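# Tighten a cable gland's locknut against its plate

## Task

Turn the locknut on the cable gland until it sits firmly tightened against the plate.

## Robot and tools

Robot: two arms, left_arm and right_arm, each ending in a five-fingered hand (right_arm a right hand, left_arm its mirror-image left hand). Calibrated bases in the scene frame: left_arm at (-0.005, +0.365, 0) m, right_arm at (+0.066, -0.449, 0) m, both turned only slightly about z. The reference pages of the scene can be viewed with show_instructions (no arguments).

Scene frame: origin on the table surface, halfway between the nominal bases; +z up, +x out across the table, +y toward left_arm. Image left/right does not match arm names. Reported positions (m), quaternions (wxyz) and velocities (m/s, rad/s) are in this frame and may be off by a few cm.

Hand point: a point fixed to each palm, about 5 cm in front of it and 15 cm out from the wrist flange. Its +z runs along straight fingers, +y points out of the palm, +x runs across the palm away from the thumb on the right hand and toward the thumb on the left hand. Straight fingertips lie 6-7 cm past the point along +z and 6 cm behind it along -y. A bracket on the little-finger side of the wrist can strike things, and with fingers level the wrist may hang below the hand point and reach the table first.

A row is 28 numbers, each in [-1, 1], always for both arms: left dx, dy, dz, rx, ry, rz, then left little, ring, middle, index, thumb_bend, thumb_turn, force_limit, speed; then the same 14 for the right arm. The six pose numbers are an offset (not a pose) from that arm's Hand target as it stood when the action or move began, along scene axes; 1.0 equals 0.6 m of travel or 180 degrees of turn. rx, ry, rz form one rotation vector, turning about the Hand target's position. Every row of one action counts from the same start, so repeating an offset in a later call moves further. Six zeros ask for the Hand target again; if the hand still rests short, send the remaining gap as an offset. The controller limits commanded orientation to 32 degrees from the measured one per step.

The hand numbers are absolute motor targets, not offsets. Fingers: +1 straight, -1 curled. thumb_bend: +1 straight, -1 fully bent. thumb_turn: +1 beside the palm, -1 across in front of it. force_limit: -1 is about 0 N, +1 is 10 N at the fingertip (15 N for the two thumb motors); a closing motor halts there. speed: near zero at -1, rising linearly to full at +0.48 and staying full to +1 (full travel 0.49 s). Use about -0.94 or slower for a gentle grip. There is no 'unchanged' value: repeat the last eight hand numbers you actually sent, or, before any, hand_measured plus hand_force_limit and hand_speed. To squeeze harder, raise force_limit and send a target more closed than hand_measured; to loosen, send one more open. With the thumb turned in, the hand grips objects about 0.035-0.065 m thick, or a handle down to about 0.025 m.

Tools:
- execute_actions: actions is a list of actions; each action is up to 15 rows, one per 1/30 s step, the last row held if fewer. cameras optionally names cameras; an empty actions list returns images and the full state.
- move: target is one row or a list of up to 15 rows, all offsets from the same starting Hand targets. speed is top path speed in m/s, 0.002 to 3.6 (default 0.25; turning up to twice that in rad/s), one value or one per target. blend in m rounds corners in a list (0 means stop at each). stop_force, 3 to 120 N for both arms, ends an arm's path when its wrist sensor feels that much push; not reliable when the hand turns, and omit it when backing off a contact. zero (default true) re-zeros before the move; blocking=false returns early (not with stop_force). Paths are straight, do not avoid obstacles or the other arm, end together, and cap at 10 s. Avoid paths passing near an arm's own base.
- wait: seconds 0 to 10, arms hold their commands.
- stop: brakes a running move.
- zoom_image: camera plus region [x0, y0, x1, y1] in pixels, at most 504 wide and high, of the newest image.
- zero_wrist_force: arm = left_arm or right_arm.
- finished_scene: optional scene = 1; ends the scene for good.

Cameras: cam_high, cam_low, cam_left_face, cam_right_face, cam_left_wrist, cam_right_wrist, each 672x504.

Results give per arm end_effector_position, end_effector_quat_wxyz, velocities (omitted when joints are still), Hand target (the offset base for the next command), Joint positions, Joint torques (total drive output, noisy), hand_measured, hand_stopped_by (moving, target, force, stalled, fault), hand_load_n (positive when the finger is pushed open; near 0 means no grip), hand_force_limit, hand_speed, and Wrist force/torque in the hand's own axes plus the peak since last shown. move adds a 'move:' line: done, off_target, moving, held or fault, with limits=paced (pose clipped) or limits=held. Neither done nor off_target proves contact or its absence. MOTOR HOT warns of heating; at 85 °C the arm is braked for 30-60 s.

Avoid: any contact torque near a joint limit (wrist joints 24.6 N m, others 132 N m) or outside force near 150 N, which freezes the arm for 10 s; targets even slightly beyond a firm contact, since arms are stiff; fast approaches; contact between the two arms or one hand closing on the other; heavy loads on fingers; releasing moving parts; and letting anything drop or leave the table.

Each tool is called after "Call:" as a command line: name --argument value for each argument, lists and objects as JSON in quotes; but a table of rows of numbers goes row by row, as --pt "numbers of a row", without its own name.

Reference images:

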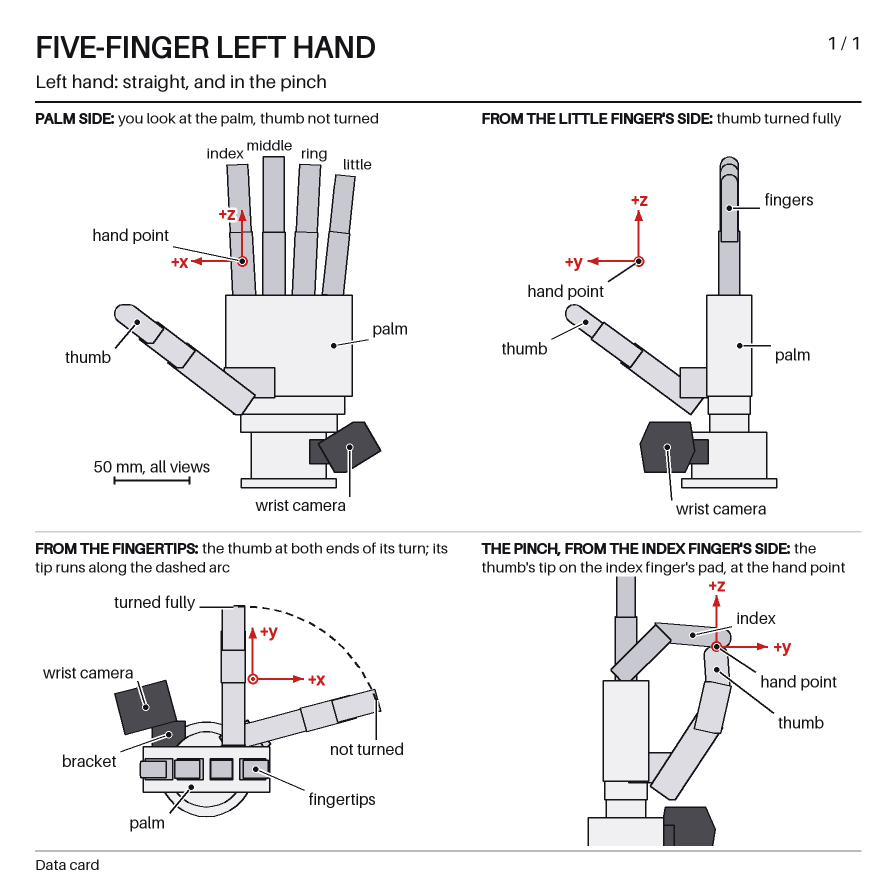

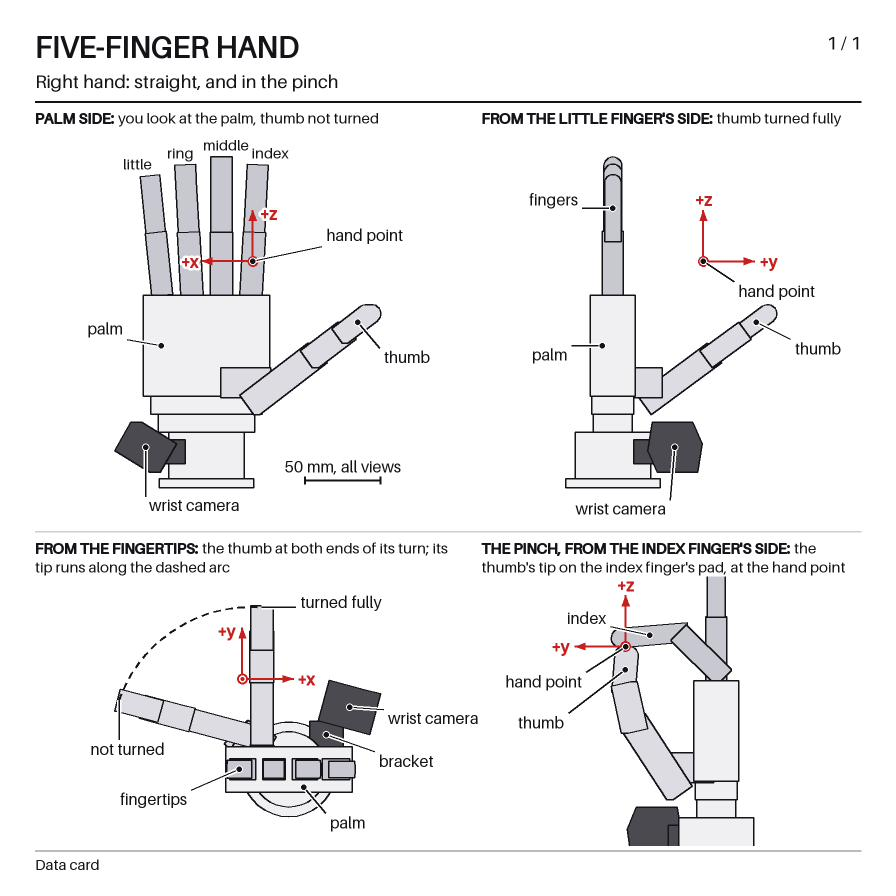

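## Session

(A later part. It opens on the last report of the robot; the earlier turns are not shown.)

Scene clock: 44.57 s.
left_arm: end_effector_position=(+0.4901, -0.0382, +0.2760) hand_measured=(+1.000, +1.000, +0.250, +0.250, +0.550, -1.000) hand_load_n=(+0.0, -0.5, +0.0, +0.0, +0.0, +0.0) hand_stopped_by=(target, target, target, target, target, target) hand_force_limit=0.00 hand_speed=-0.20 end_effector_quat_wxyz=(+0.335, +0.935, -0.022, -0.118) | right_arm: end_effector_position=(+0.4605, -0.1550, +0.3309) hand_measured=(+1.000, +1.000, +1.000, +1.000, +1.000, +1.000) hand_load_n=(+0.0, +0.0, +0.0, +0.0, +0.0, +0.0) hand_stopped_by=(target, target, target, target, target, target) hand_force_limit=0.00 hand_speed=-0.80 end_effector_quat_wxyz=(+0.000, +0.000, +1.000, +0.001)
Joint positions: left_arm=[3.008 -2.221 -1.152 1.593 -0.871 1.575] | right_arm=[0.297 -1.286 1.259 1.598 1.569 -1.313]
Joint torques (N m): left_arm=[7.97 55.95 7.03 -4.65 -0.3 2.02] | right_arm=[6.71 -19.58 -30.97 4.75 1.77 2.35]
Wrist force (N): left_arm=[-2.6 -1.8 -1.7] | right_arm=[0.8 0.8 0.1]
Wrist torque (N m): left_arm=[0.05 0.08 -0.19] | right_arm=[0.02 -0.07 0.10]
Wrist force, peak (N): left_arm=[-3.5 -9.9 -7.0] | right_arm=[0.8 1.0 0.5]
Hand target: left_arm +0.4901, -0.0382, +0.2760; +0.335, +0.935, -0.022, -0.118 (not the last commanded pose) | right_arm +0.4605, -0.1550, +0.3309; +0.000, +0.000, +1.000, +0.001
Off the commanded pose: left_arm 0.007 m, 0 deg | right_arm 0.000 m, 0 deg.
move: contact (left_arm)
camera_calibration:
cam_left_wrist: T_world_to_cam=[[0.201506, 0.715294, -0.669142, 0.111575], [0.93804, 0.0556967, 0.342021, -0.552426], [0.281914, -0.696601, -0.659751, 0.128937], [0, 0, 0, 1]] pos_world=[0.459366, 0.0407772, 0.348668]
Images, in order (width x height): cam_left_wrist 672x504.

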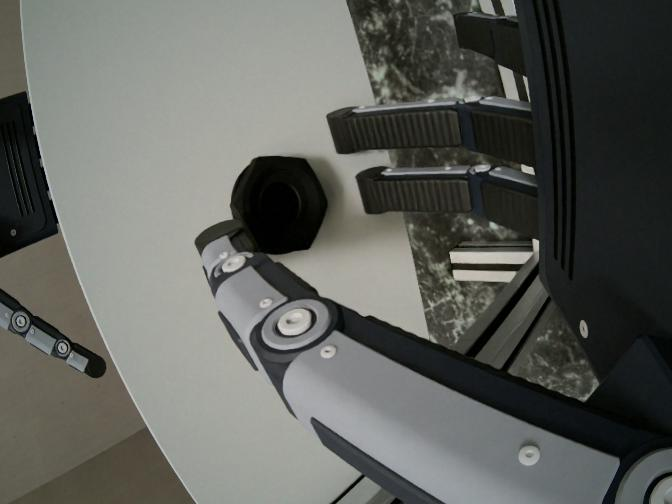

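Call:
move --target '[0, 0.0022, 0, 0,0,0, 1,1,0.25,0.25,0.55,-1, 0, -0.2, 0, 0, 0, 0,0,0, 1,1,1,1,1,1, 0, -0.8]' --speed 0.02

Call:
move --target '[-0.0028, 0, -0.0130, 0,0,0, 1,1,0.25,0.25,0.55,-1, 0, -0.2, 0, 0, 0, 0,0,0, 1,1,1,1,1,1, 0, -0.8]' --speed 0.01 --stop_force 4 --cameras '["cam_left_wrist"]'

Call:
zoom_image --camera "cam_left_wrist" --region '[180, 140, 350, 280]'

Scene clock: 46.13 s.
left_arm: end_effector_position=(+0.4901, -0.0369, +0.2760) hand_measured=(+1.000, +1.000, +0.250, +0.250, +0.550, -1.000) hand_load_n=(+0.0, +0.0, +0.0, +0.0, +0.0, +0.0) hand_stopped_by=(target, target, target, target, target, target) hand_force_limit=0.00 hand_speed=-0.20 end_effector_quat_wxyz=(+0.335, +0.935, -0.022, -0.118) | right_arm: end_effector_position=(+0.4605, -0.1550, +0.3309) hand_measured=(+1.000, +1.000, +1.000, +1.000, +1.000, +1.000) hand_load_n=(+0.0, +0.0, +0.0, +0.0, +0.0, +0.0) hand_stopped_by=(target, target, target, target, target, target) hand_force_limit=0.00 hand_speed=-0.80 end_effector_quat_wxyz=(+0.000, +0.000, +1.000, +0.001)
Joint positions: left_arm=[3.01 -2.22 -1.155 1.592 -0.871 1.578] | right_arm=[0.297 -1.286 1.259 1.598 1.569 -1.313]
Joint torques (N m): left_arm=[9.31 56.34 7.1 -4.92 -1.32 1.9] | right_arm=[7.11 -18.2 -29.95 4.5 2 2.03]
Wrist force (N): left_arm=[-1.1 2.6 1.2] | right_arm=[0.7 0.5 0.1]
Wrist torque (N m): left_arm=[0.04 0.15 -0.26] | right_arm=[-0.03 -0.06 0.09]
Wrist force, peak (N): left_arm=[-2.7 -2.0 -1.7] | right_arm=[0.8 1.2 -0.3]
Hand target: left_arm +0.4901, -0.0369, +0.2760; +0.335, +0.935, -0.022, -0.118 | right_arm +0.4605, -0.1550, +0.3309; +0.000, +0.000, +1.000, +0.001
Off the commanded pose: left_arm 0.000 m, 0 deg | right_arm 0.000 m, 0 deg.
move: done

Scene clock: 47.77 s.
left_arm: end_effector_position=(+0.4884, -0.0369, +0.2682) hand_measured=(+1.000, +1.000, +0.250, +0.250, +0.550, -1.000) hand_load_n=(+0.0, +0.0, +0.0, +0.0, +0.0, +0.0) hand_stopped_by=(target, target, target, target, target, target) hand_force_limit=0.00 hand_speed=-0.20 end_effector_quat_wxyz=(+0.335, +0.935, -0.022, -0.118) | right_arm: end_effector_position=(+0.4605, -0.1550, +0.3309) hand_measured=(+1.000, +1.000, +1.000, +1.000, +1.000, +1.000) hand_load_n=(+0.0, +0.0, +0.0, +0.0, +0.0, +0.0) hand_stopped_by=(target, target, target, target, target, target) hand_force_limit=0.00 hand_speed=-0.80 end_effector_quat_wxyz=(+0.000, +0.000, +1.000, +0.001)
Joint positions: left_arm=[3.01 -2.22 -1.174 1.612 -0.871 1.578] | right_arm=[0.297 -1.286 1.259 1.598 1.569 -1.313]
Joint torques (N m): left_arm=[-8.47 39.35 6.51 -0.18 2.73 -1.97] | right_arm=[6.29 -18.59 -30.65 4.57 2.06 2.1]
Wrist force (N): left_arm=[-1.2 2.5 1.4] | right_arm=[0.7 0.9 0.4]
Wrist torque (N m): left_arm=[0.01 0.17 -0.24] | right_arm=[0.02 -0.07 0.10]
Wrist force, peak (N): left_arm=[-1.4 2.9 1.2] | right_arm=[0.6 1.2 0.6]
Hand target: left_arm +0.4884, -0.0369, +0.2682; +0.335, +0.935, -0.022, -0.118 | right_arm +0.4605, -0.1550, +0.3309; +0.000, +0.000, +1.000, +0.001
Off the commanded pose: left_arm 0.000 m, 0 deg | right_arm 0.000 m, 0 deg.
move: done
camera_calibration:
cam_left_wrist: T_world_to_cam=[[0.201506, 0.715294, -0.669142, 0.105769], [0.93804, 0.0556967, 0.342021, -0.548236], [0.281914, -0.696601, -0.659751, 0.125176], [0, 0, 0, 1]] pos_world=[0.457666, 0.0420772, 0.340868]
Images, in order (width x height): cam_left_wrist 672x504.

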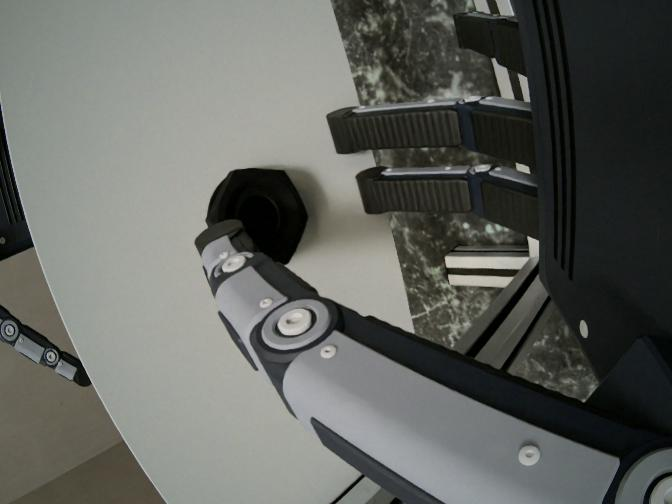

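Scaled by 2.965 from the camera's 672x504 image, which has a finer 960x720 frame.

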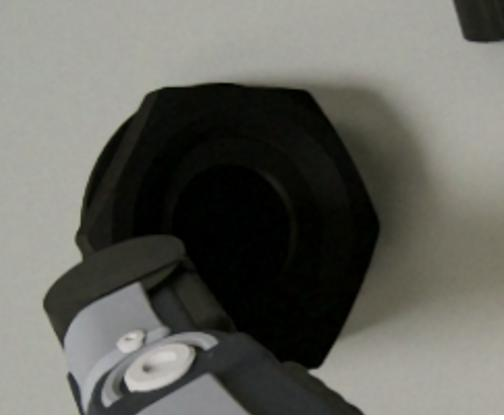

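Call:
move --pt "0 0.0117 0 0 0 0 1 1 0.08 0.08 0.57 -1 0 -0.2 0 0 0 0 0 0 1 1 1 1 1 1 0 -0.8" --pt "0.0025 0.0117 0.0112 0 0 0 1 1 0.08 0.08 0.57 -1 0 -0.2 0 0 0 0 0 0 1 1 1 1 1 1 0 -0.8" --speed 0.05 --cameras '["cam_left_wrist"]'

Call:
move --target '[0, -0.0200, 0, 0,0,0, 1,1,0.08,0.08,0.57,-1, 0, -0.2, 0, 0, 0, 0,0,0, 1,1,1,1,1,1, 0, -0.8]' --speed 0.015 --stop_force 5 --cameras '["cam_left_wrist"]'

Call:
zoom_image --camera "cam_left_wrist" --region '[180, 90, 400, 280]'

Scene clock: 50.07 s.
left_arm: end_effector_position=(+0.4899, -0.0298, +0.2749) hand_measured=(+1.000, +1.000, +0.080, +0.080, +0.570, -1.000) hand_load_n=(+0.0, +0.0, +0.0, +0.0, +0.0, +0.0) hand_stopped_by=(target, target, target, target, target, target) hand_force_limit=0.00 hand_speed=-0.20 end_effector_quat_wxyz=(+0.335, +0.935, -0.022, -0.118) | right_arm: end_effector_position=(+0.4605, -0.1550, +0.3309) hand_measured=(+1.000, +1.000, +1.000, +1.000, +1.000, +1.000) hand_load_n=(+0.0, +0.0, +0.0, +0.0, +0.0, +0.0) hand_stopped_by=(target, target, target, target, target, target) hand_force_limit=0.00 hand_speed=-0.80 end_effector_quat_wxyz=(+0.000, +0.000, +1.000, +0.001)
Joint positions: left_arm=[3.023 -2.214 -1.171 1.591 -0.874 1.594] | right_arm=[0.297 -1.286 1.259 1.598 1.569 -1.313]
Joint torques (N m): left_arm=[9.39 51 28.13 -4.93 -1.28 1.94] | right_arm=[6.44 -17.45 -29.5 4.62 2 2.01]
Wrist force (N): left_arm=[-1.2 2.6 1.3] | right_arm=[0.8 0.8 0.0]
Wrist torque (N m): left_arm=[0.03 0.17 -0.26] | right_arm=[0.03 -0.07 0.10]
Wrist force, peak (N): left_arm=[-1.2 2.8 1.5] | right_arm=[0.7 1.2 -0.1]
Hand target: left_arm +0.4899, -0.0298, +0.2749; +0.335, +0.935, -0.022, -0.118 | right_arm +0.4605, -0.1550, +0.3309; +0.000, +0.000, +1.000, +0.001
Off the commanded pose: left_arm 0.000 m, 0 deg | right_arm 0.000 m, 0 deg.
move: done
camera_calibration:
cam_left_wrist: T_world_to_cam=[[0.2015, 0.715308, -0.669128, 0.10494], [0.938014, 0.0557626, 0.342082, -0.552337], [0.282006, -0.696581, -0.659733, 0.134], [0, 0, 0, 1]] pos_world=[0.459166, 0.0490772, 0.347568]
Images, in order (width x height): cam_left_wrist 672x504.

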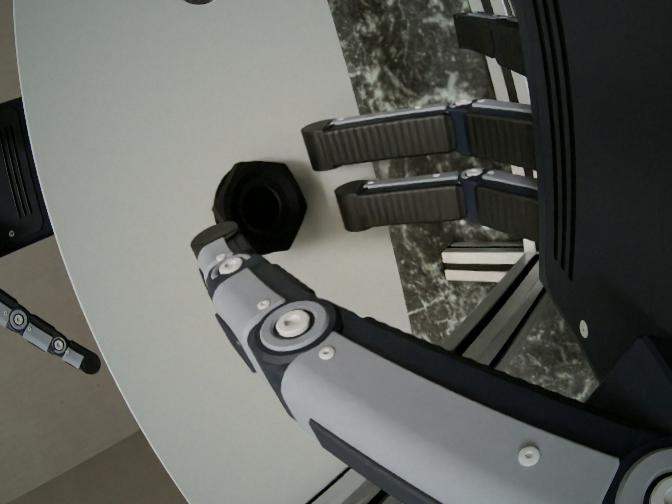

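Scene clock: 51.87 s.
left_arm: end_effector_position=(+0.4899, -0.0391, +0.2749) hand_measured=(+1.000, +1.000, +0.080, +0.080, +0.570, -1.000) hand_load_n=(+0.0, +0.0, -0.5, +0.0, +0.0, +0.0) hand_stopped_by=(target, target, target, target, target, target) hand_force_limit=0.00 hand_speed=-0.20 end_effector_quat_wxyz=(+0.335, +0.935, -0.022, -0.118) | right_arm: end_effector_position=(+0.4605, -0.1550, +0.3309) hand_measured=(+1.000, +1.000, +1.000, +1.000, +1.000, +1.000) hand_load_n=(+0.0, +0.0, +0.0, +0.0, +0.0, +0.0) hand_stopped_by=(target, target, target, target, target, target) hand_force_limit=0.00 hand_speed=-0.80 end_effector_quat_wxyz=(+0.000, +0.000, +1.000, +0.001)
Joint positions: left_arm=[3.006 -2.222 -1.153 1.596 -0.871 1.573] | right_arm=[0.297 -1.286 1.259 1.598 1.569 -1.313]
Joint torques (N m): left_arm=[7.48 55.75 7.69 -4.72 -0.19 1.94] | right_arm=[6.42 -16.79 -29.95 4.85 2.05 2.25]
Wrist force (N): left_arm=[-2.9 -2.6 -1.5] | right_arm=[0.7 1.1 0.0]
Wrist torque (N m): left_arm=[0.01 0.13 -0.19] | right_arm=[0.07 -0.06 0.10]
Wrist force, peak (N): left_arm=[-3.6 -11.4 -6.1] | right_arm=[0.8 1.2 0.1]
Hand target: left_arm +0.4899, -0.0391, +0.2749; +0.335, +0.935, -0.022, -0.118 (not the last commanded pose) | right_arm +0.4605, -0.1550, +0.3309; +0.000, +0.000, +1.000, +0.001
Off the commanded pose: left_arm 0.003 m, 0 deg | right_arm 0.000 m, 0 deg.
move: contact (left_arm)
camera_calibration:
cam_left_wrist: T_world_to_cam=[[0.201554, 0.715345, -0.669073, 0.111547], [0.938035, 0.0556223, 0.342046, -0.55181], [0.281896, -0.696555, -0.659808, 0.127598], [0, 0, 0, 1]] pos_world=[0.459166, 0.0397775, 0.347568]
Images, in order (width x height): cam_left_wrist 672x504.

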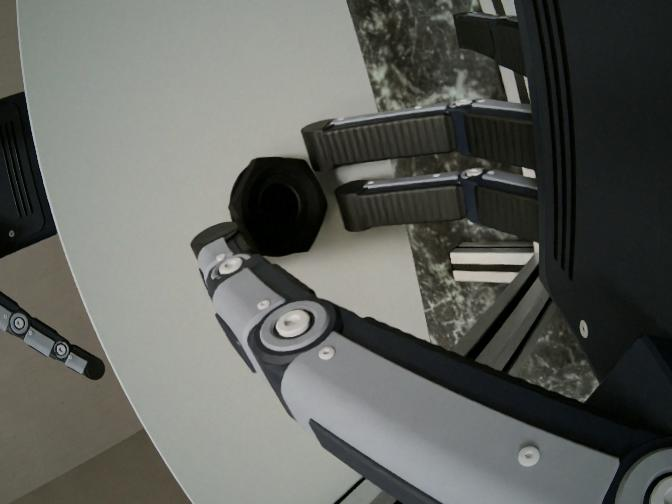

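Scaled by 2.291 from the camera's 672x504 image, which has a finer 960x720 frame.

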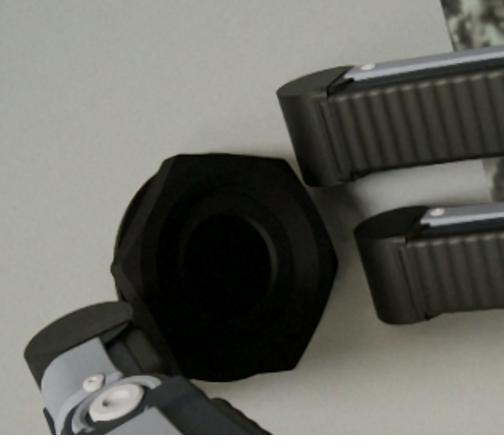

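Call:
move --target '[0, 0.0012, 0, 0,0,0, 1,1,0.08,0.08,0.57,-1, 0, -0.2, 0, 0, 0, 0,0,0, 1,1,1,1,1,1, 0, -0.8]' --speed 0.02

Call:
move --target '[0, 0, 0, 0,0,0, 1,1,-0.3,-0.3,0.2,-1, 0, -0.92, 0, 0, 0, 0,0,0, 1,1,1,1,1,1, 0, -0.8]' --speed 0.02 --cameras '["cam_left_wrist","cam_right_wrist"]'

Call:
zoom_image --camera "cam_left_wrist" --region '[180, 90, 400, 280]'

Scene clock: 53.03 s.
left_arm: end_effector_position=(+0.4899, -0.0384, +0.2749) hand_measured=(+1.000, +1.000, +0.080, +0.080, +0.570, -1.000) hand_load_n=(+0.0, +0.0, +0.0, +0.0, +0.0, +0.0) hand_stopped_by=(target, target, target, target, target, target) hand_force_limit=0.00 hand_speed=-0.20 end_effector_quat_wxyz=(+0.335, +0.935, -0.022, -0.118) | right_arm: end_effector_position=(+0.4605, -0.1550, +0.3309) hand_measured=(+1.000, +1.000, +1.000, +1.000, +1.000, +1.000) hand_load_n=(+0.0, +0.0, +0.0, +0.0, +0.0, +0.0) hand_stopped_by=(target, target, target, target, target, target) hand_force_limit=0.00 hand_speed=-0.80 end_effector_quat_wxyz=(+0.000, +0.000, +1.000, +0.001)
Joint positions: left_arm=[3.007 -2.221 -1.154 1.596 -0.871 1.574] | right_arm=[0.297 -1.286 1.259 1.598 1.569 -1.313]
Joint torques (N m): left_arm=[9.57 56.05 7.11 -4.87 -1.45 1.92] | right_arm=[6.51 -19.7 -30.33 4.61 1.95 2.14]
Wrist force (N): left_arm=[-1.2 2.6 1.2] | right_arm=[0.6 0.6 0.3]
Wrist torque (N m): left_arm=[0.04 0.15 -0.26] | right_arm=[-0.01 -0.04 0.08]
Wrist force, peak (N): left_arm=[-2.7 -3.0 -1.5] | right_arm=[1.0 1.0 0.3]
Hand target: left_arm +0.4899, -0.0384, +0.2749; +0.335, +0.935, -0.022, -0.118 | right_arm +0.4605, -0.1550, +0.3309; +0.000, +0.000, +1.000, +0.001
Off the commanded pose: left_arm 0.000 m, 0 deg | right_arm 0.000 m, 0 deg.
move: done

Scene clock: 56.47 s.
left_arm: end_effector_position=(+0.4899, -0.0384, +0.2749) hand_measured=(+1.000, +1.000, +0.000, -0.074, +0.200, -1.000) hand_load_n=(+0.0, +0.0, +5.0, +5.0, +0.0, +0.0) hand_stopped_by=(target, target, force, force, target, target) hand_force_limit=0.00 hand_speed=-0.92 end_effector_quat_wxyz=(+0.335, +0.935, -0.022, -0.118) | right_arm: end_effector_position=(+0.4605, -0.1550, +0.3309) hand_measured=(+1.000, +1.000, +1.000, +1.000, +1.000, +1.000) hand_load_n=(+0.0, +0.0, +0.0, +0.0, +0.5, +0.0) hand_stopped_by=(target, target, target, target, target, target) hand_force_limit=0.00 hand_speed=-0.80 end_effector_quat_wxyz=(+0.000, +0.000, +1.000, +0.001)
Joint positions: left_arm=[3.007 -2.221 -1.154 1.596 -0.871 1.574] | right_arm=[0.297 -1.286 1.259 1.598 1.569 -1.313]
Joint torques (N m): left_arm=[1.19 56.26 25 -4.13 5.2 1.53] | right_arm=[8.03 -18.68 -28.96 4.41 1.8 2.17]
Wrist force (N): left_arm=[1.9 -6.0 7.8] | right_arm=[0.5 0.6 0.7]
Wrist torque (N m): left_arm=[0.02 0.26 -0.16] | right_arm=[-0.03 -0.04 0.07]
Wrist force, peak (N): left_arm=[1.8 -6.1 8.4] | right_arm=[1.0 1.0 0.4]
Hand target: left_arm +0.4899, -0.0384, +0.2749; +0.335, +0.935, -0.022, -0.118 | right_arm +0.4605, -0.1550, +0.3309; +0.000, +0.000, +1.000, +0.001
Off the commanded pose: left_arm 0.000 m, 0 deg | right_arm 0.000 m, 0 deg.
move: done
camera_calibration:
cam_left_wrist: T_world_to_cam=[[0.201554, 0.715345, -0.669073, 0.111046], [0.938035, 0.0556223, 0.342046, -0.551849], [0.281896, -0.696555, -0.659808, 0.128086], [0, 0, 0, 1]] pos_world=[0.459166, 0.0404775, 0.347568]
cam_right_wrist: T_world_to_cam=[[-0.262669, 0.963867, -0.0443348, 0.288989], [0.799731, 0.243187, 0.548899, -0.514058], [0.539848, 0.108723, -0.834712, 0.153317], [0, 0, 0, 1]] pos_world=[0.404249, -0.170204, 0.422953]
Images, in order (width x height): cam_left_wrist 672x504, cam_right_wrist 672x504.

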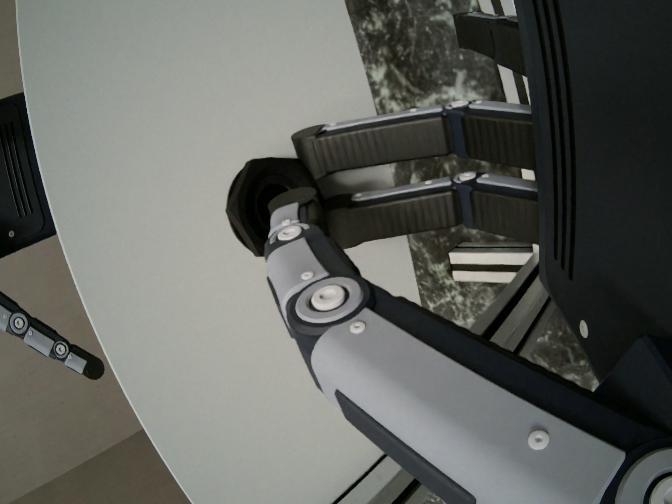

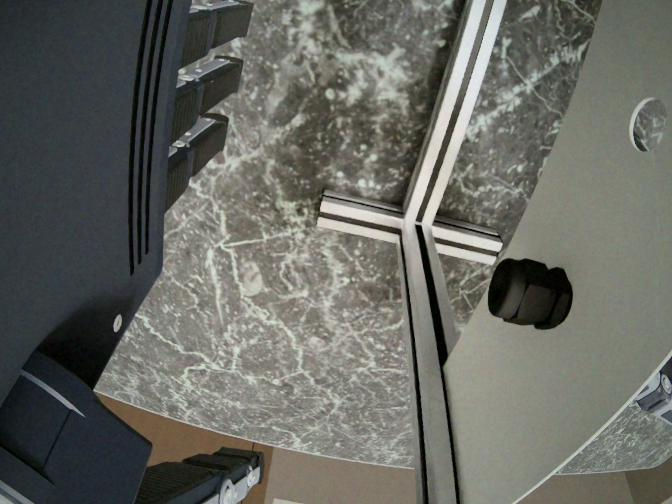

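Scaled by 2.291 from the camera's 672x504 image, which has a finer 960x720 frame.

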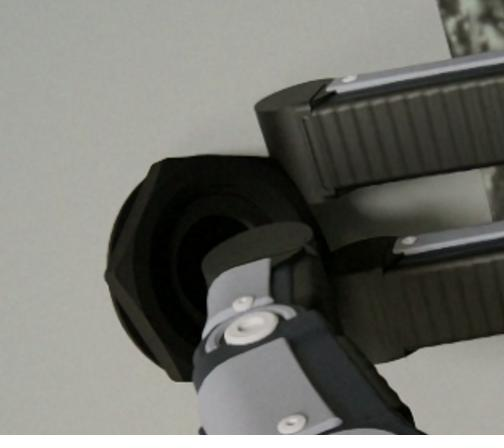

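Call:
move --pt "0 0 0 0 0 0 1 1 0.1 0.1 0.6 -1 0 -0.2 0 0 0 0 0 0 1 1 1 1 1 1 0 -0.8" --pt "0.0007 0.0173 -0.0012 0.03778 -0.00472 -0.00796 1 1 0.1 0.1 0.6 -1 0 -0.2 0 0 0 0 0 0 1 1 1 1 1 1 0 -0.8" --speed 0.05 --cameras '["cam_left_wrist"]'

Call:
zoom_image --camera "cam_left_wrist" --region '[180, 90, 400, 280]'

Scene clock: 59.67 s.
left_arm: end_effector_position=(+0.4903, -0.0280, +0.2742) hand_measured=(+1.000, +1.000, +0.100, +0.100, +0.600, -1.000) hand_load_n=(+0.0, +0.0, +0.0, +0.0, +0.0, +0.0) hand_stopped_by=(target, target, target, target, target, target) hand_force_limit=0.00 hand_speed=-0.20 end_effector_quat_wxyz=(+0.277, +0.953, -0.030, -0.116) | right_arm: end_effector_position=(+0.4605, -0.1550, +0.3309) hand_measured=(+1.000, +1.000, +1.000, +1.000, +1.000, +1.000) hand_load_n=(+0.0, +0.0, +0.0, +0.0, +0.0, +0.0) hand_stopped_by=(target, target, target, target, target, target) hand_force_limit=0.00 hand_speed=-0.80 end_effector_quat_wxyz=(+0.000, +0.000, +1.000, +0.001)
Joint positions: left_arm=[2.989 -2.226 -1.084 1.542 -0.989 1.553] | right_arm=[0.297 -1.286 1.259 1.598 1.569 -1.313]
Joint torques (N m): left_arm=[-8.49 39.48 26.24 -4.85 -1.33 -1.92] | right_arm=[7.51 -17.86 -30.47 4.44 2.02 2.32]
Wrist force (N): left_arm=[-1.3 2.1 0.9] | right_arm=[0.9 0.6 0.5]
Wrist torque (N m): left_arm=[0.02 0.15 -0.15] | right_arm=[-0.02 -0.10 0.10]
Wrist force, peak (N): left_arm=[2.1 -6.1 8.3] | right_arm=[0.7 1.1 0.6]
Hand target: left_arm +0.4903, -0.0280, +0.2742; +0.277, +0.953, -0.030, -0.116 | right_arm +0.4605, -0.1550, +0.3309; +0.000, +0.000, +1.000, +0.001
Off the commanded pose: left_arm 0.000 m, 0 deg | right_arm 0.000 m, 0 deg.
move: done
camera_calibration:
cam_left_wrist: T_world_to_cam=[[0.229494, 0.783876, -0.57695, 0.0660224], [0.933426, -0.00930377, 0.358649, -0.556651], [0.275769, -0.620848, -0.733826, 0.160253], [0, 0, 0, 1]] pos_world=[0.460248, 0.0425604, 0.355332]
Images, in order (width x height): cam_left_wrist 672x504.

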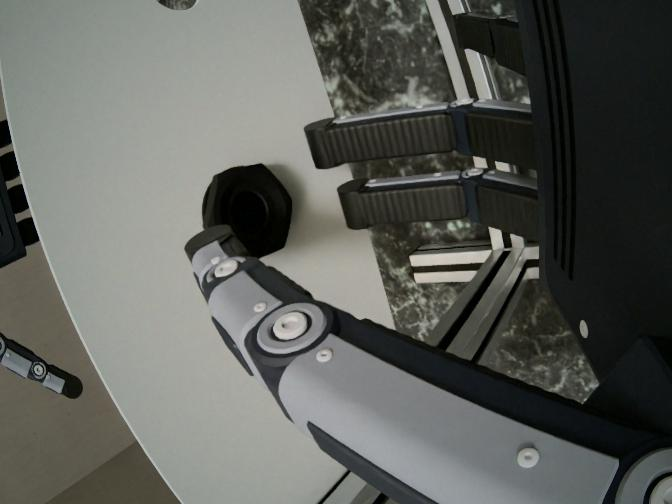

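Scaled by 2.291 from the camera's 672x504 image, which has a finer 960x720 frame.

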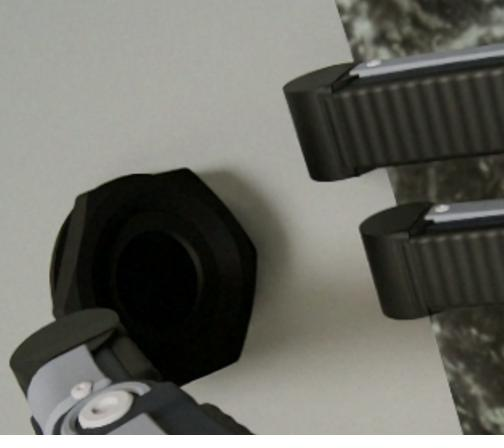

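Call:
move --target '[0, -0.0260, 0, 0,0,0, 1,1,0.1,0.1,0.6,-1, 0, -0.2, 0, 0, 0, 0,0,0, 1,1,1,1,1,1, 0, -0.8]' --speed 0.015 --stop_force 4 --cameras '["cam_left_wrist"]'

Call:
zoom_image --camera "cam_left_wrist" --region '[180, 90, 400, 280]'

Scene clock: 61.93 s.
left_arm: end_effector_position=(+0.4903, -0.0414, +0.2742) hand_measured=(+1.000, +1.000, +0.100, +0.100, +0.600, -1.000) hand_load_n=(+0.0, +0.0, +0.0, +0.0, -0.5, +0.0) hand_stopped_by=(target, target, target, target, target, target) hand_force_limit=0.00 hand_speed=-0.20 end_effector_quat_wxyz=(+0.277, +0.953, -0.030, -0.116) | right_arm: end_effector_position=(+0.4605, -0.1550, +0.3309) hand_measured=(+1.000, +1.000, +1.000, +1.000, +1.000, +1.000) hand_load_n=(+0.0, +0.0, +0.0, +0.0, +0.0, +0.0) hand_stopped_by=(target, target, target, target, target, target) hand_force_limit=0.00 hand_speed=-0.80 end_effector_quat_wxyz=(+0.000, +0.000, +1.000, +0.001)
Joint positions: left_arm=[2.965 -2.24 -1.057 1.544 -0.985 1.525] | right_arm=[0.297 -1.286 1.259 1.598 1.569 -1.313]
Joint torques (N m): left_arm=[8.45 57.06 7.89 -3.87 -0.67 1.91] | right_arm=[7.04 -19.83 -29.98 4.26 2.03 2.22]
Wrist force (N): left_arm=[-1.7 -0.9 -0.6] | right_arm=[0.7 0.8 0.0]
Wrist torque (N m): left_arm=[-0.07 0.07 -0.16] | right_arm=[0.02 -0.06 0.09]
Wrist force, peak (N): left_arm=[-3.4 -11.2 -6.8] | right_arm=[0.9 1.2 0.4]
Hand target: left_arm +0.4903, -0.0414, +0.2742; +0.277, +0.953, -0.030, -0.116 (not the last commanded pose) | right_arm +0.4605, -0.1550, +0.3309; +0.000, +0.000, +1.000, +0.001
Off the commanded pose: left_arm 0.002 m, 0 deg | right_arm 0.000 m, 0 deg.
move: contact (left_arm)
camera_calibration:
cam_left_wrist: T_world_to_cam=[[0.229583, 0.78396, -0.576801, 0.0764296], [0.933405, -0.00943233, 0.358701, -0.556781], [0.275767, -0.62074, -0.733917, 0.151964], [0, 0, 0, 1]] pos_world=[0.460248, 0.029161, 0.355332]
Images, in order (width x height): cam_left_wrist 672x504.

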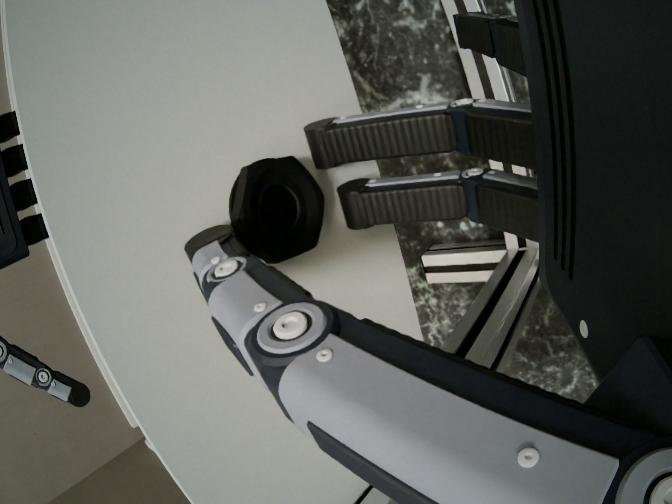

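Scaled by 2.291 from the camera's 672x504 image, which has a finer 960x720 frame.

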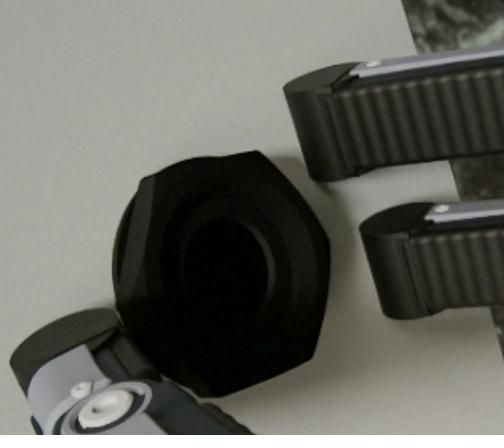

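Call:
wait --seconds 0.1 --cameras '["cam_right_wrist","cam_left_wrist"]'

Call:
zoom_image --camera "cam_right_wrist" --region '[470, 230, 600, 350]'

Scene clock: 62.27 s.
left_arm: end_effector_position=(+0.4903, -0.0414, +0.2742) hand_measured=(+1.000, +1.000, +0.100, +0.100, +0.600, -1.000) hand_load_n=(+0.0, +0.0, +0.0, +0.0, -0.5, +0.0) hand_stopped_by=(target, target, target, target, target, target) hand_force_limit=0.00 hand_speed=-0.20 end_effector_quat_wxyz=(+0.277, +0.953, -0.030, -0.116) | right_arm: end_effector_position=(+0.4605, -0.1550, +0.3309) hand_measured=(+1.000, +1.000, +1.000, +1.000, +1.000, +1.000) hand_load_n=(+0.0, +0.0, +0.0, +0.0, +0.0, +0.0) hand_stopped_by=(target, target, target, target, target, target) hand_force_limit=0.00 hand_speed=-0.80 end_effector_quat_wxyz=(+0.000, +0.000, +1.000, +0.001)
Joint positions: left_arm=[2.965 -2.24 -1.057 1.544 -0.985 1.525] | right_arm=[0.297 -1.286 1.259 1.598 1.569 -1.313]
Joint torques (N m): left_arm=[8.85 57.2 7.48 -3.87 -0.61 1.97] | right_arm=[6.6 -18.45 -29.25 4.22 1.86 1.86]
Wrist force (N): left_arm=[-1.8 -1.0 -0.9] | right_arm=[0.7 0.7 0.2]
Wrist torque (N m): left_arm=[-0.07 0.08 -0.16] | right_arm=[0.00 -0.06 0.09]
Wrist force, peak (N): left_arm=[-2.0 -1.4 -0.5] | right_arm=[0.9 1.2 0.6]
Hand target: left_arm +0.4903, -0.0414, +0.2742; +0.277, +0.953, -0.030, -0.116 (not the last commanded pose) | right_arm +0.4605, -0.1550, +0.3309; +0.000, +0.000, +1.000, +0.001
Off the commanded pose: left_arm 0.002 m, 0 deg | right_arm 0.000 m, 0 deg.
wait: 0.10 s; at rest from the start
camera_calibration:
cam_left_wrist: T_world_to_cam=[[0.229529, 0.78396, -0.576822, 0.076462], [0.933418, -0.00938721, 0.358667, -0.556776], [0.275766, -0.62074, -0.733917, 0.151965], [0, 0, 0, 1]] pos_world=[0.460248, 0.0291609, 0.355332]
cam_right_wrist: T_world_to_cam=[[-0.262669, 0.963867, -0.0443348, 0.288989], [0.799731, 0.243187, 0.548899, -0.514058], [0.539848, 0.108723, -0.834712, 0.153317], [0, 0, 0, 1]] pos_world=[0.404249, -0.170204, 0.422953]
Images, in order (width x height): cam_left_wrist 672x504, cam_right_wrist 672x504.

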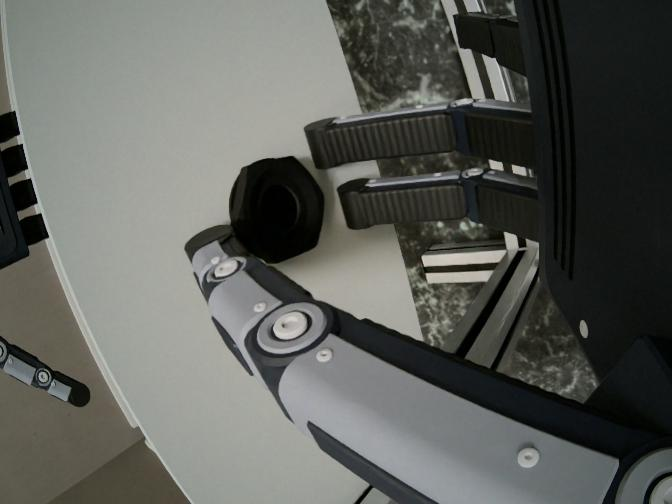

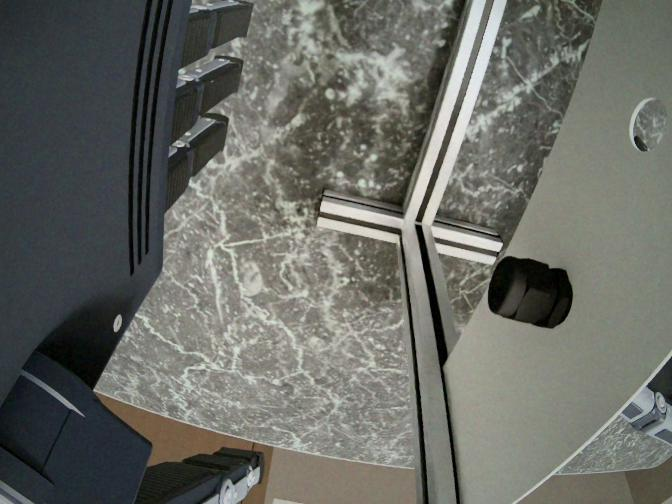

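Scaled by 3.877 from the camera's 672x504 image, which has a finer 960x720 frame.

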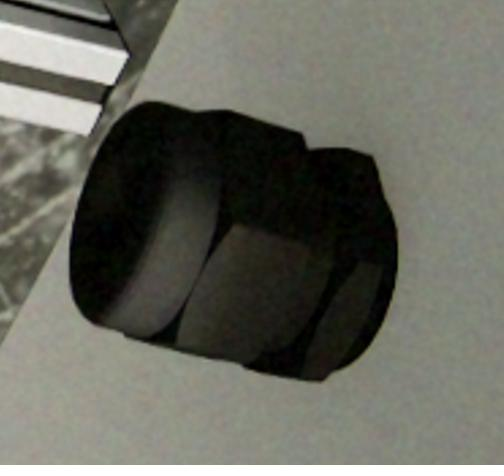

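Call:
move --target '[0, 0.0133, 0, 0,0,0, 1,1,0.1,0.1,0.6,-1, 0, -0.2, 0.0683, 0, -0.0348, 0.18251,0.02095,0.07072, 1,1,0.35,0.35,0.65,-1, 0, -0.2]' --speed 0.12 --cameras '["cam_left_wrist","cam_right_wrist","cam_high","cam_right_face"]'

Scene clock: 67.20 s.
left_arm: end_effector_position=(+0.4903, -0.0334, +0.2742) hand_measured=(+1.000, +1.000, +0.100, +0.100, +0.600, -1.000) hand_load_n=(+0.0, +0.0, +0.0, +0.0, +0.0, +0.0) hand_stopped_by=(target, target, target, target, target, target) hand_force_limit=0.00 hand_speed=-0.20 end_effector_quat_wxyz=(+0.277, +0.953, -0.030, -0.116) | right_arm: end_effector_position=(+0.5015, -0.1550, +0.3101) hand_measured=(+1.000, +1.000, +0.350, +0.350, +0.650, -1.000) hand_load_n=(+0.0, +0.0, +0.0, +0.0, +0.0, +0.0) hand_stopped_by=(target, target, target, target, target, target) hand_force_limit=0.00 hand_speed=-0.20 end_effector_quat_wxyz=(-0.033, -0.109, +0.952, +0.283)
Joint positions: left_arm=[2.98 -2.231 -1.073 1.543 -0.988 1.541] | right_arm=[-0.024 -1.193 1.422 1.527 1.021 -1.915]
Joint torques (N m): left_arm=[9.7 56.99 6.83 -4.77 -1.45 1.99] | right_arm=[-6.23 -21.95 -3.34 5.27 -2.2 -1.58]
Wrist force (N): left_arm=[-1.1 2.3 0.9] | right_arm=[1.3 0.0 0.5]
Wrist torque (N m): left_arm=[0.06 0.12 -0.24] | right_arm=[-0.07 -0.18 0.19]
Wrist force, peak (N): left_arm=[-1.1 2.4 1.2] | right_arm=[0.9 1.2 0.1]
Hand target: left_arm +0.4903, -0.0334, +0.2742; +0.277, +0.953, -0.030, -0.116 | right_arm +0.5015, -0.1550, +0.3101; -0.033, -0.109, +0.952, +0.283
Off the commanded pose: left_arm 0.000 m, 0 deg | right_arm 0.000 m, 0 deg.
move: done
camera_calibration:
cam_left_wrist: T_world_to_cam=[[0.229529, 0.78396, -0.576822, 0.0701903], [0.933418, -0.00938721, 0.358667, -0.556701], [0.275766, -0.62074, -0.733917, 0.156931], [0, 0, 0, 1]] pos_world=[0.460248, 0.0371609, 0.355332]
cam_right_wrist: T_world_to_cam=[[-0.444442, 0.751473, 0.487606, 0.192144], [0.800468, 0.0887961, 0.592761, -0.573226], [0.402146, 0.653761, -0.640995, 0.207221], [0, 0, 0, 1]] pos_world=[0.460913, -0.228963, 0.378923]
Images, in order (width x height): cam_high 672x504, cam_right_face 672x504, cam_left_wrist 672x504, cam_right_wrist 672x504.

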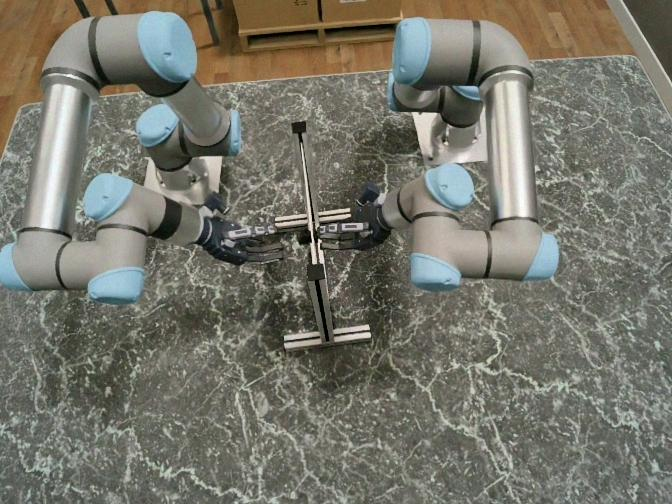

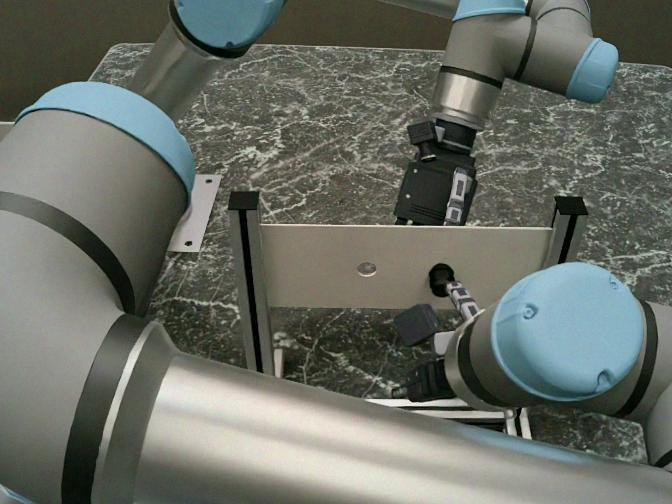

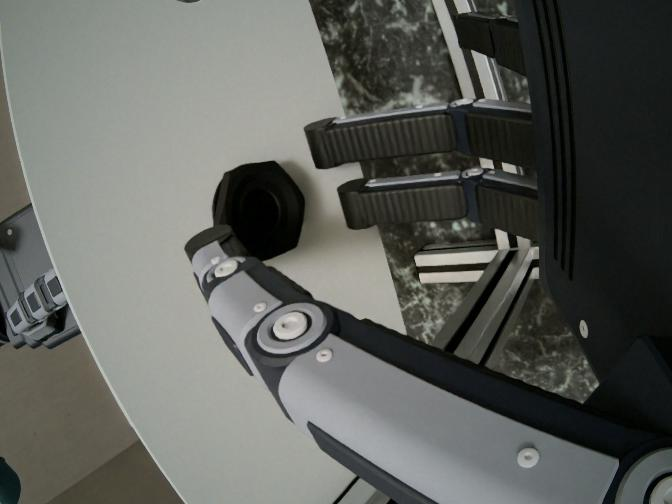

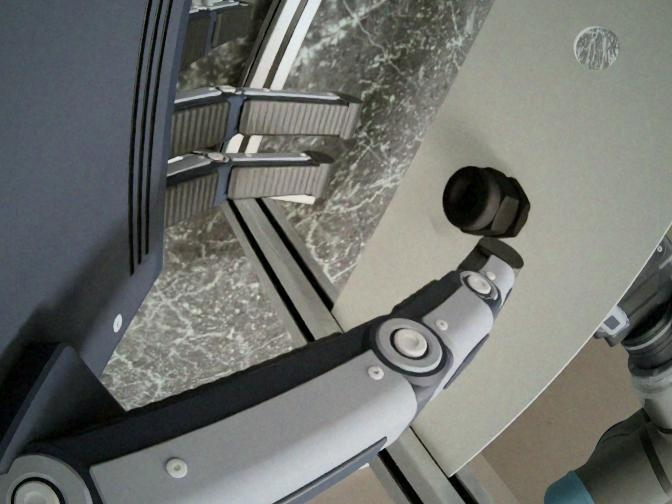

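Call:
zoom_image --camera "cam_right_wrist" --region '[420, 140, 560, 270]'

Call:
zoom_image --camera "cam_left_wrist" --region '[180, 130, 340, 280]'

Scaled by 3.600 from the camera's 672x504 image, which has a finer 960x720 frame.

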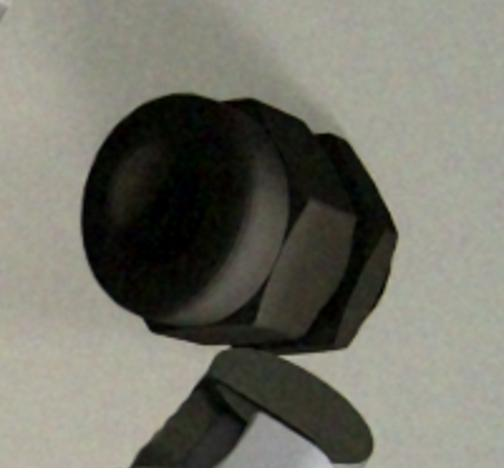

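Scaled by 3.150 from the camera's 672x504 image, which has a finer 960x720 frame.

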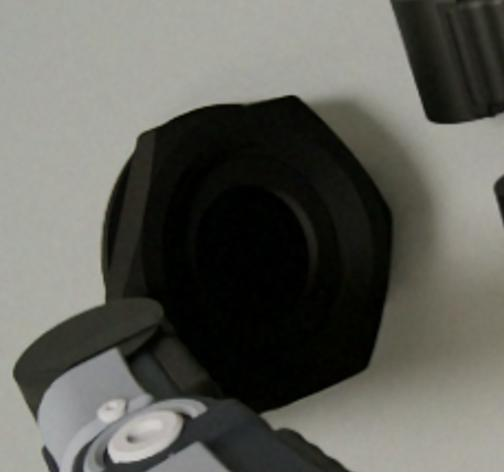

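Call:
move --target '[0, 0, 0, 0,0,0, 1,1,0.1,0.1,0.6,-1, 0, -0.2, 0, 0.05, -0.0167, 0,0,0, 1,1,0.35,0.35,0.65,-1, 0, -0.2]' --speed 0.1 --cameras '["cam_right_wrist"]'

Call:
zoom_image --camera "cam_right_wrist" --region '[370, 140, 530, 280]'

Scene clock: 68.63 s.
left_arm: end_effector_position=(+0.4903, -0.0334, +0.2742) hand_measured=(+1.000, +1.000, +0.100, +0.100, +0.600, -1.000) hand_load_n=(+0.0, +0.0, +0.0, +0.0, +0.0, +0.0) hand_stopped_by=(target, target, target, target, target, target) hand_force_limit=0.00 hand_speed=-0.20 end_effector_quat_wxyz=(+0.277, +0.953, -0.030, -0.116) | right_arm: end_effector_position=(+0.5015, -0.1251, +0.3001) hand_measured=(+1.000, +1.000, +0.350, +0.350, +0.650, -1.000) hand_load_n=(+0.0, +0.0, +0.0, +0.0, +0.0, +0.0) hand_stopped_by=(target, target, target, target, target, target) hand_force_limit=0.00 hand_speed=-0.20 end_effector_quat_wxyz=(-0.033, -0.109, +0.952, +0.283)
Joint positions: left_arm=[2.98 -2.231 -1.073 1.543 -0.988 1.542] | right_arm=[0.044 -1.169 1.404 1.481 1.01 -1.837]
Joint torques (N m): left_arm=[9.06 57.28 6.78 -4.99 -1.52 1.92] | right_arm=[7.84 -21.53 -30.22 -0.31 -2.88 2.21]
Wrist force (N): left_arm=[-1.0 2.0 0.9] | right_arm=[0.6 0.1 0.1]
Wrist torque (N m): left_arm=[0.00 0.12 -0.22] | right_arm=[-0.04 -0.08 0.08]
Wrist force, peak (N): left_arm=[-1.5 2.3 1.1] | right_arm=[1.6 0.1 -0.1]
Hand target: left_arm +0.4903, -0.0334, +0.2742; +0.277, +0.953, -0.030, -0.116 | right_arm +0.5015, -0.1250, +0.3000; -0.033, -0.109, +0.952, +0.283
Off the commanded pose: left_arm 0.000 m, 0 deg | right_arm 0.000 m, 0 deg.
move: done
camera_calibration:
cam_right_wrist: T_world_to_cam=[[-0.444493, 0.751392, 0.487685, 0.174528], [0.80044, 0.0887525, 0.592805, -0.569965], [0.402146, 0.653861, -0.640894, 0.181246], [0, 0, 0, 1]] pos_world=[0.460913, -0.199063, 0.368923]
Images, in order (width x height): cam_right_wrist 672x504.

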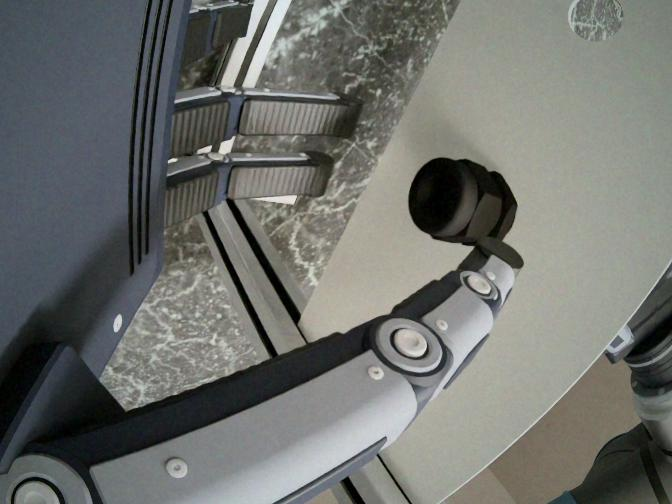

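Scaled by 3.150 from the camera's 672x504 image, which has a finer 960x720 frame.

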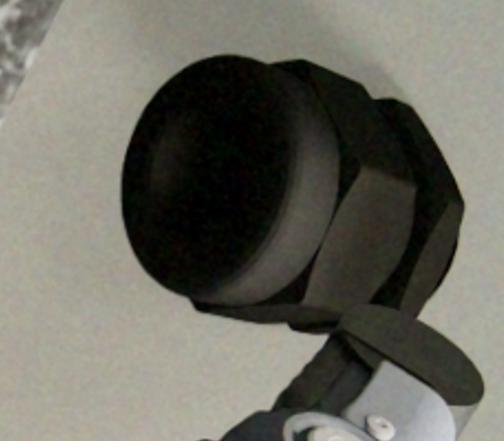

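Call:
move --target '[0, 0, 0, 0,0,0, 1,1,0.1,0.1,0.6,-1, 0, -0.2, -0.0028, 0.0367, -0.0168, 0.0024,-0.0444,0, 1,1,0.3,0.3,0.65,-1, 0, -0.2]' --speed 0.06 --stop_force 6 --cameras '["cam_right_wrist"]'

Call:
zoom_image --camera "cam_right_wrist" --region '[300, 120, 540, 300]'

Scene clock: 72.23 s.
left_arm: end_effector_position=(+0.4903, -0.0334, +0.2742) hand_measured=(+1.000, +1.000, +0.100, +0.100, +0.600, -1.000) hand_load_n=(+0.0, +0.0, +0.0, +0.0, +0.0, +0.0) hand_stopped_by=(target, target, target, target, target, target) hand_force_limit=0.00 hand_speed=-0.20 end_effector_quat_wxyz=(+0.277, +0.953, -0.030, -0.116) | right_arm: end_effector_position=(+0.4998, -0.1030, +0.2900) hand_measured=(+1.000, +1.000, +0.300, +0.300, +0.650, -1.000) hand_load_n=(+0.0, -0.5, +0.0, +0.0, +0.0, +0.0) hand_stopped_by=(target, target, target, target, target, target) hand_force_limit=0.00 hand_speed=-0.20 end_effector_quat_wxyz=(+0.034, -0.129, +0.951, +0.278)
Joint positions: left_arm=[2.98 -2.231 -1.073 1.543 -0.988 1.542] | right_arm=[0.093 -1.214 1.453 1.306 1.003 -1.779]
Joint torques (N m): left_arm=[9.37 57.26 6.63 -4.91 -1.43 2.03] | right_arm=[6.12 -42.42 -4.91 -0.22 0.96 2.1]
Wrist force (N): left_arm=[-1.1 2.2 1.0] | right_arm=[1.2 0.4 0.0]
Wrist torque (N m): left_arm=[0.02 0.13 -0.24] | right_arm=[0.02 -0.16 0.14]
Wrist force, peak (N): left_arm=[-1.4 2.4 1.2] | right_arm=[1.6 0.5 0.3]
Hand target: left_arm +0.4903, -0.0334, +0.2742; +0.277, +0.953, -0.030, -0.116 | right_arm +0.4998, -0.1030, +0.2900; +0.034, -0.129, +0.951, +0.278
Off the commanded pose: left_arm 0.000 m, 0 deg | right_arm 0.000 m, 0 deg.
move: done
camera_calibration:
cam_right_wrist: T_world_to_cam=[[-0.508388, 0.747932, 0.426777, 0.211328], [0.710201, 0.0838953, 0.698982, -0.550792], [0.486987, 0.658452, -0.573834, 0.0996066], [0, 0, 0, 1]] pos_world=[0.450103, -0.177436, 0.351962]
Images, in order (width x height): cam_right_wrist 672x504.

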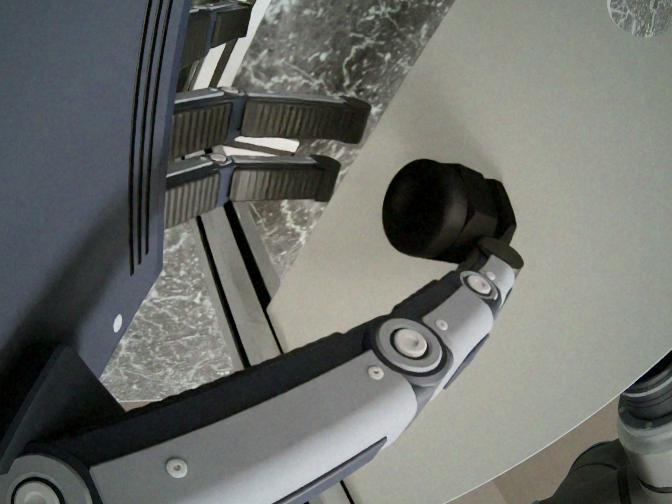

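Scaled by 2.100 from the camera's 672x504 image, which has a finer 960x720 frame.

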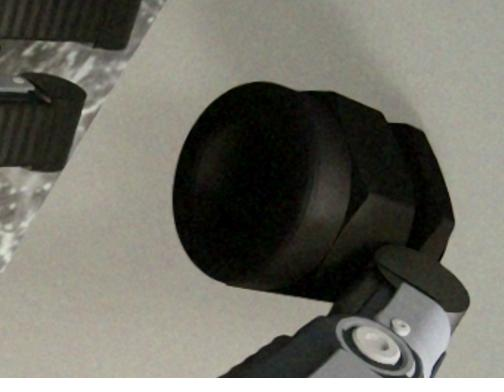

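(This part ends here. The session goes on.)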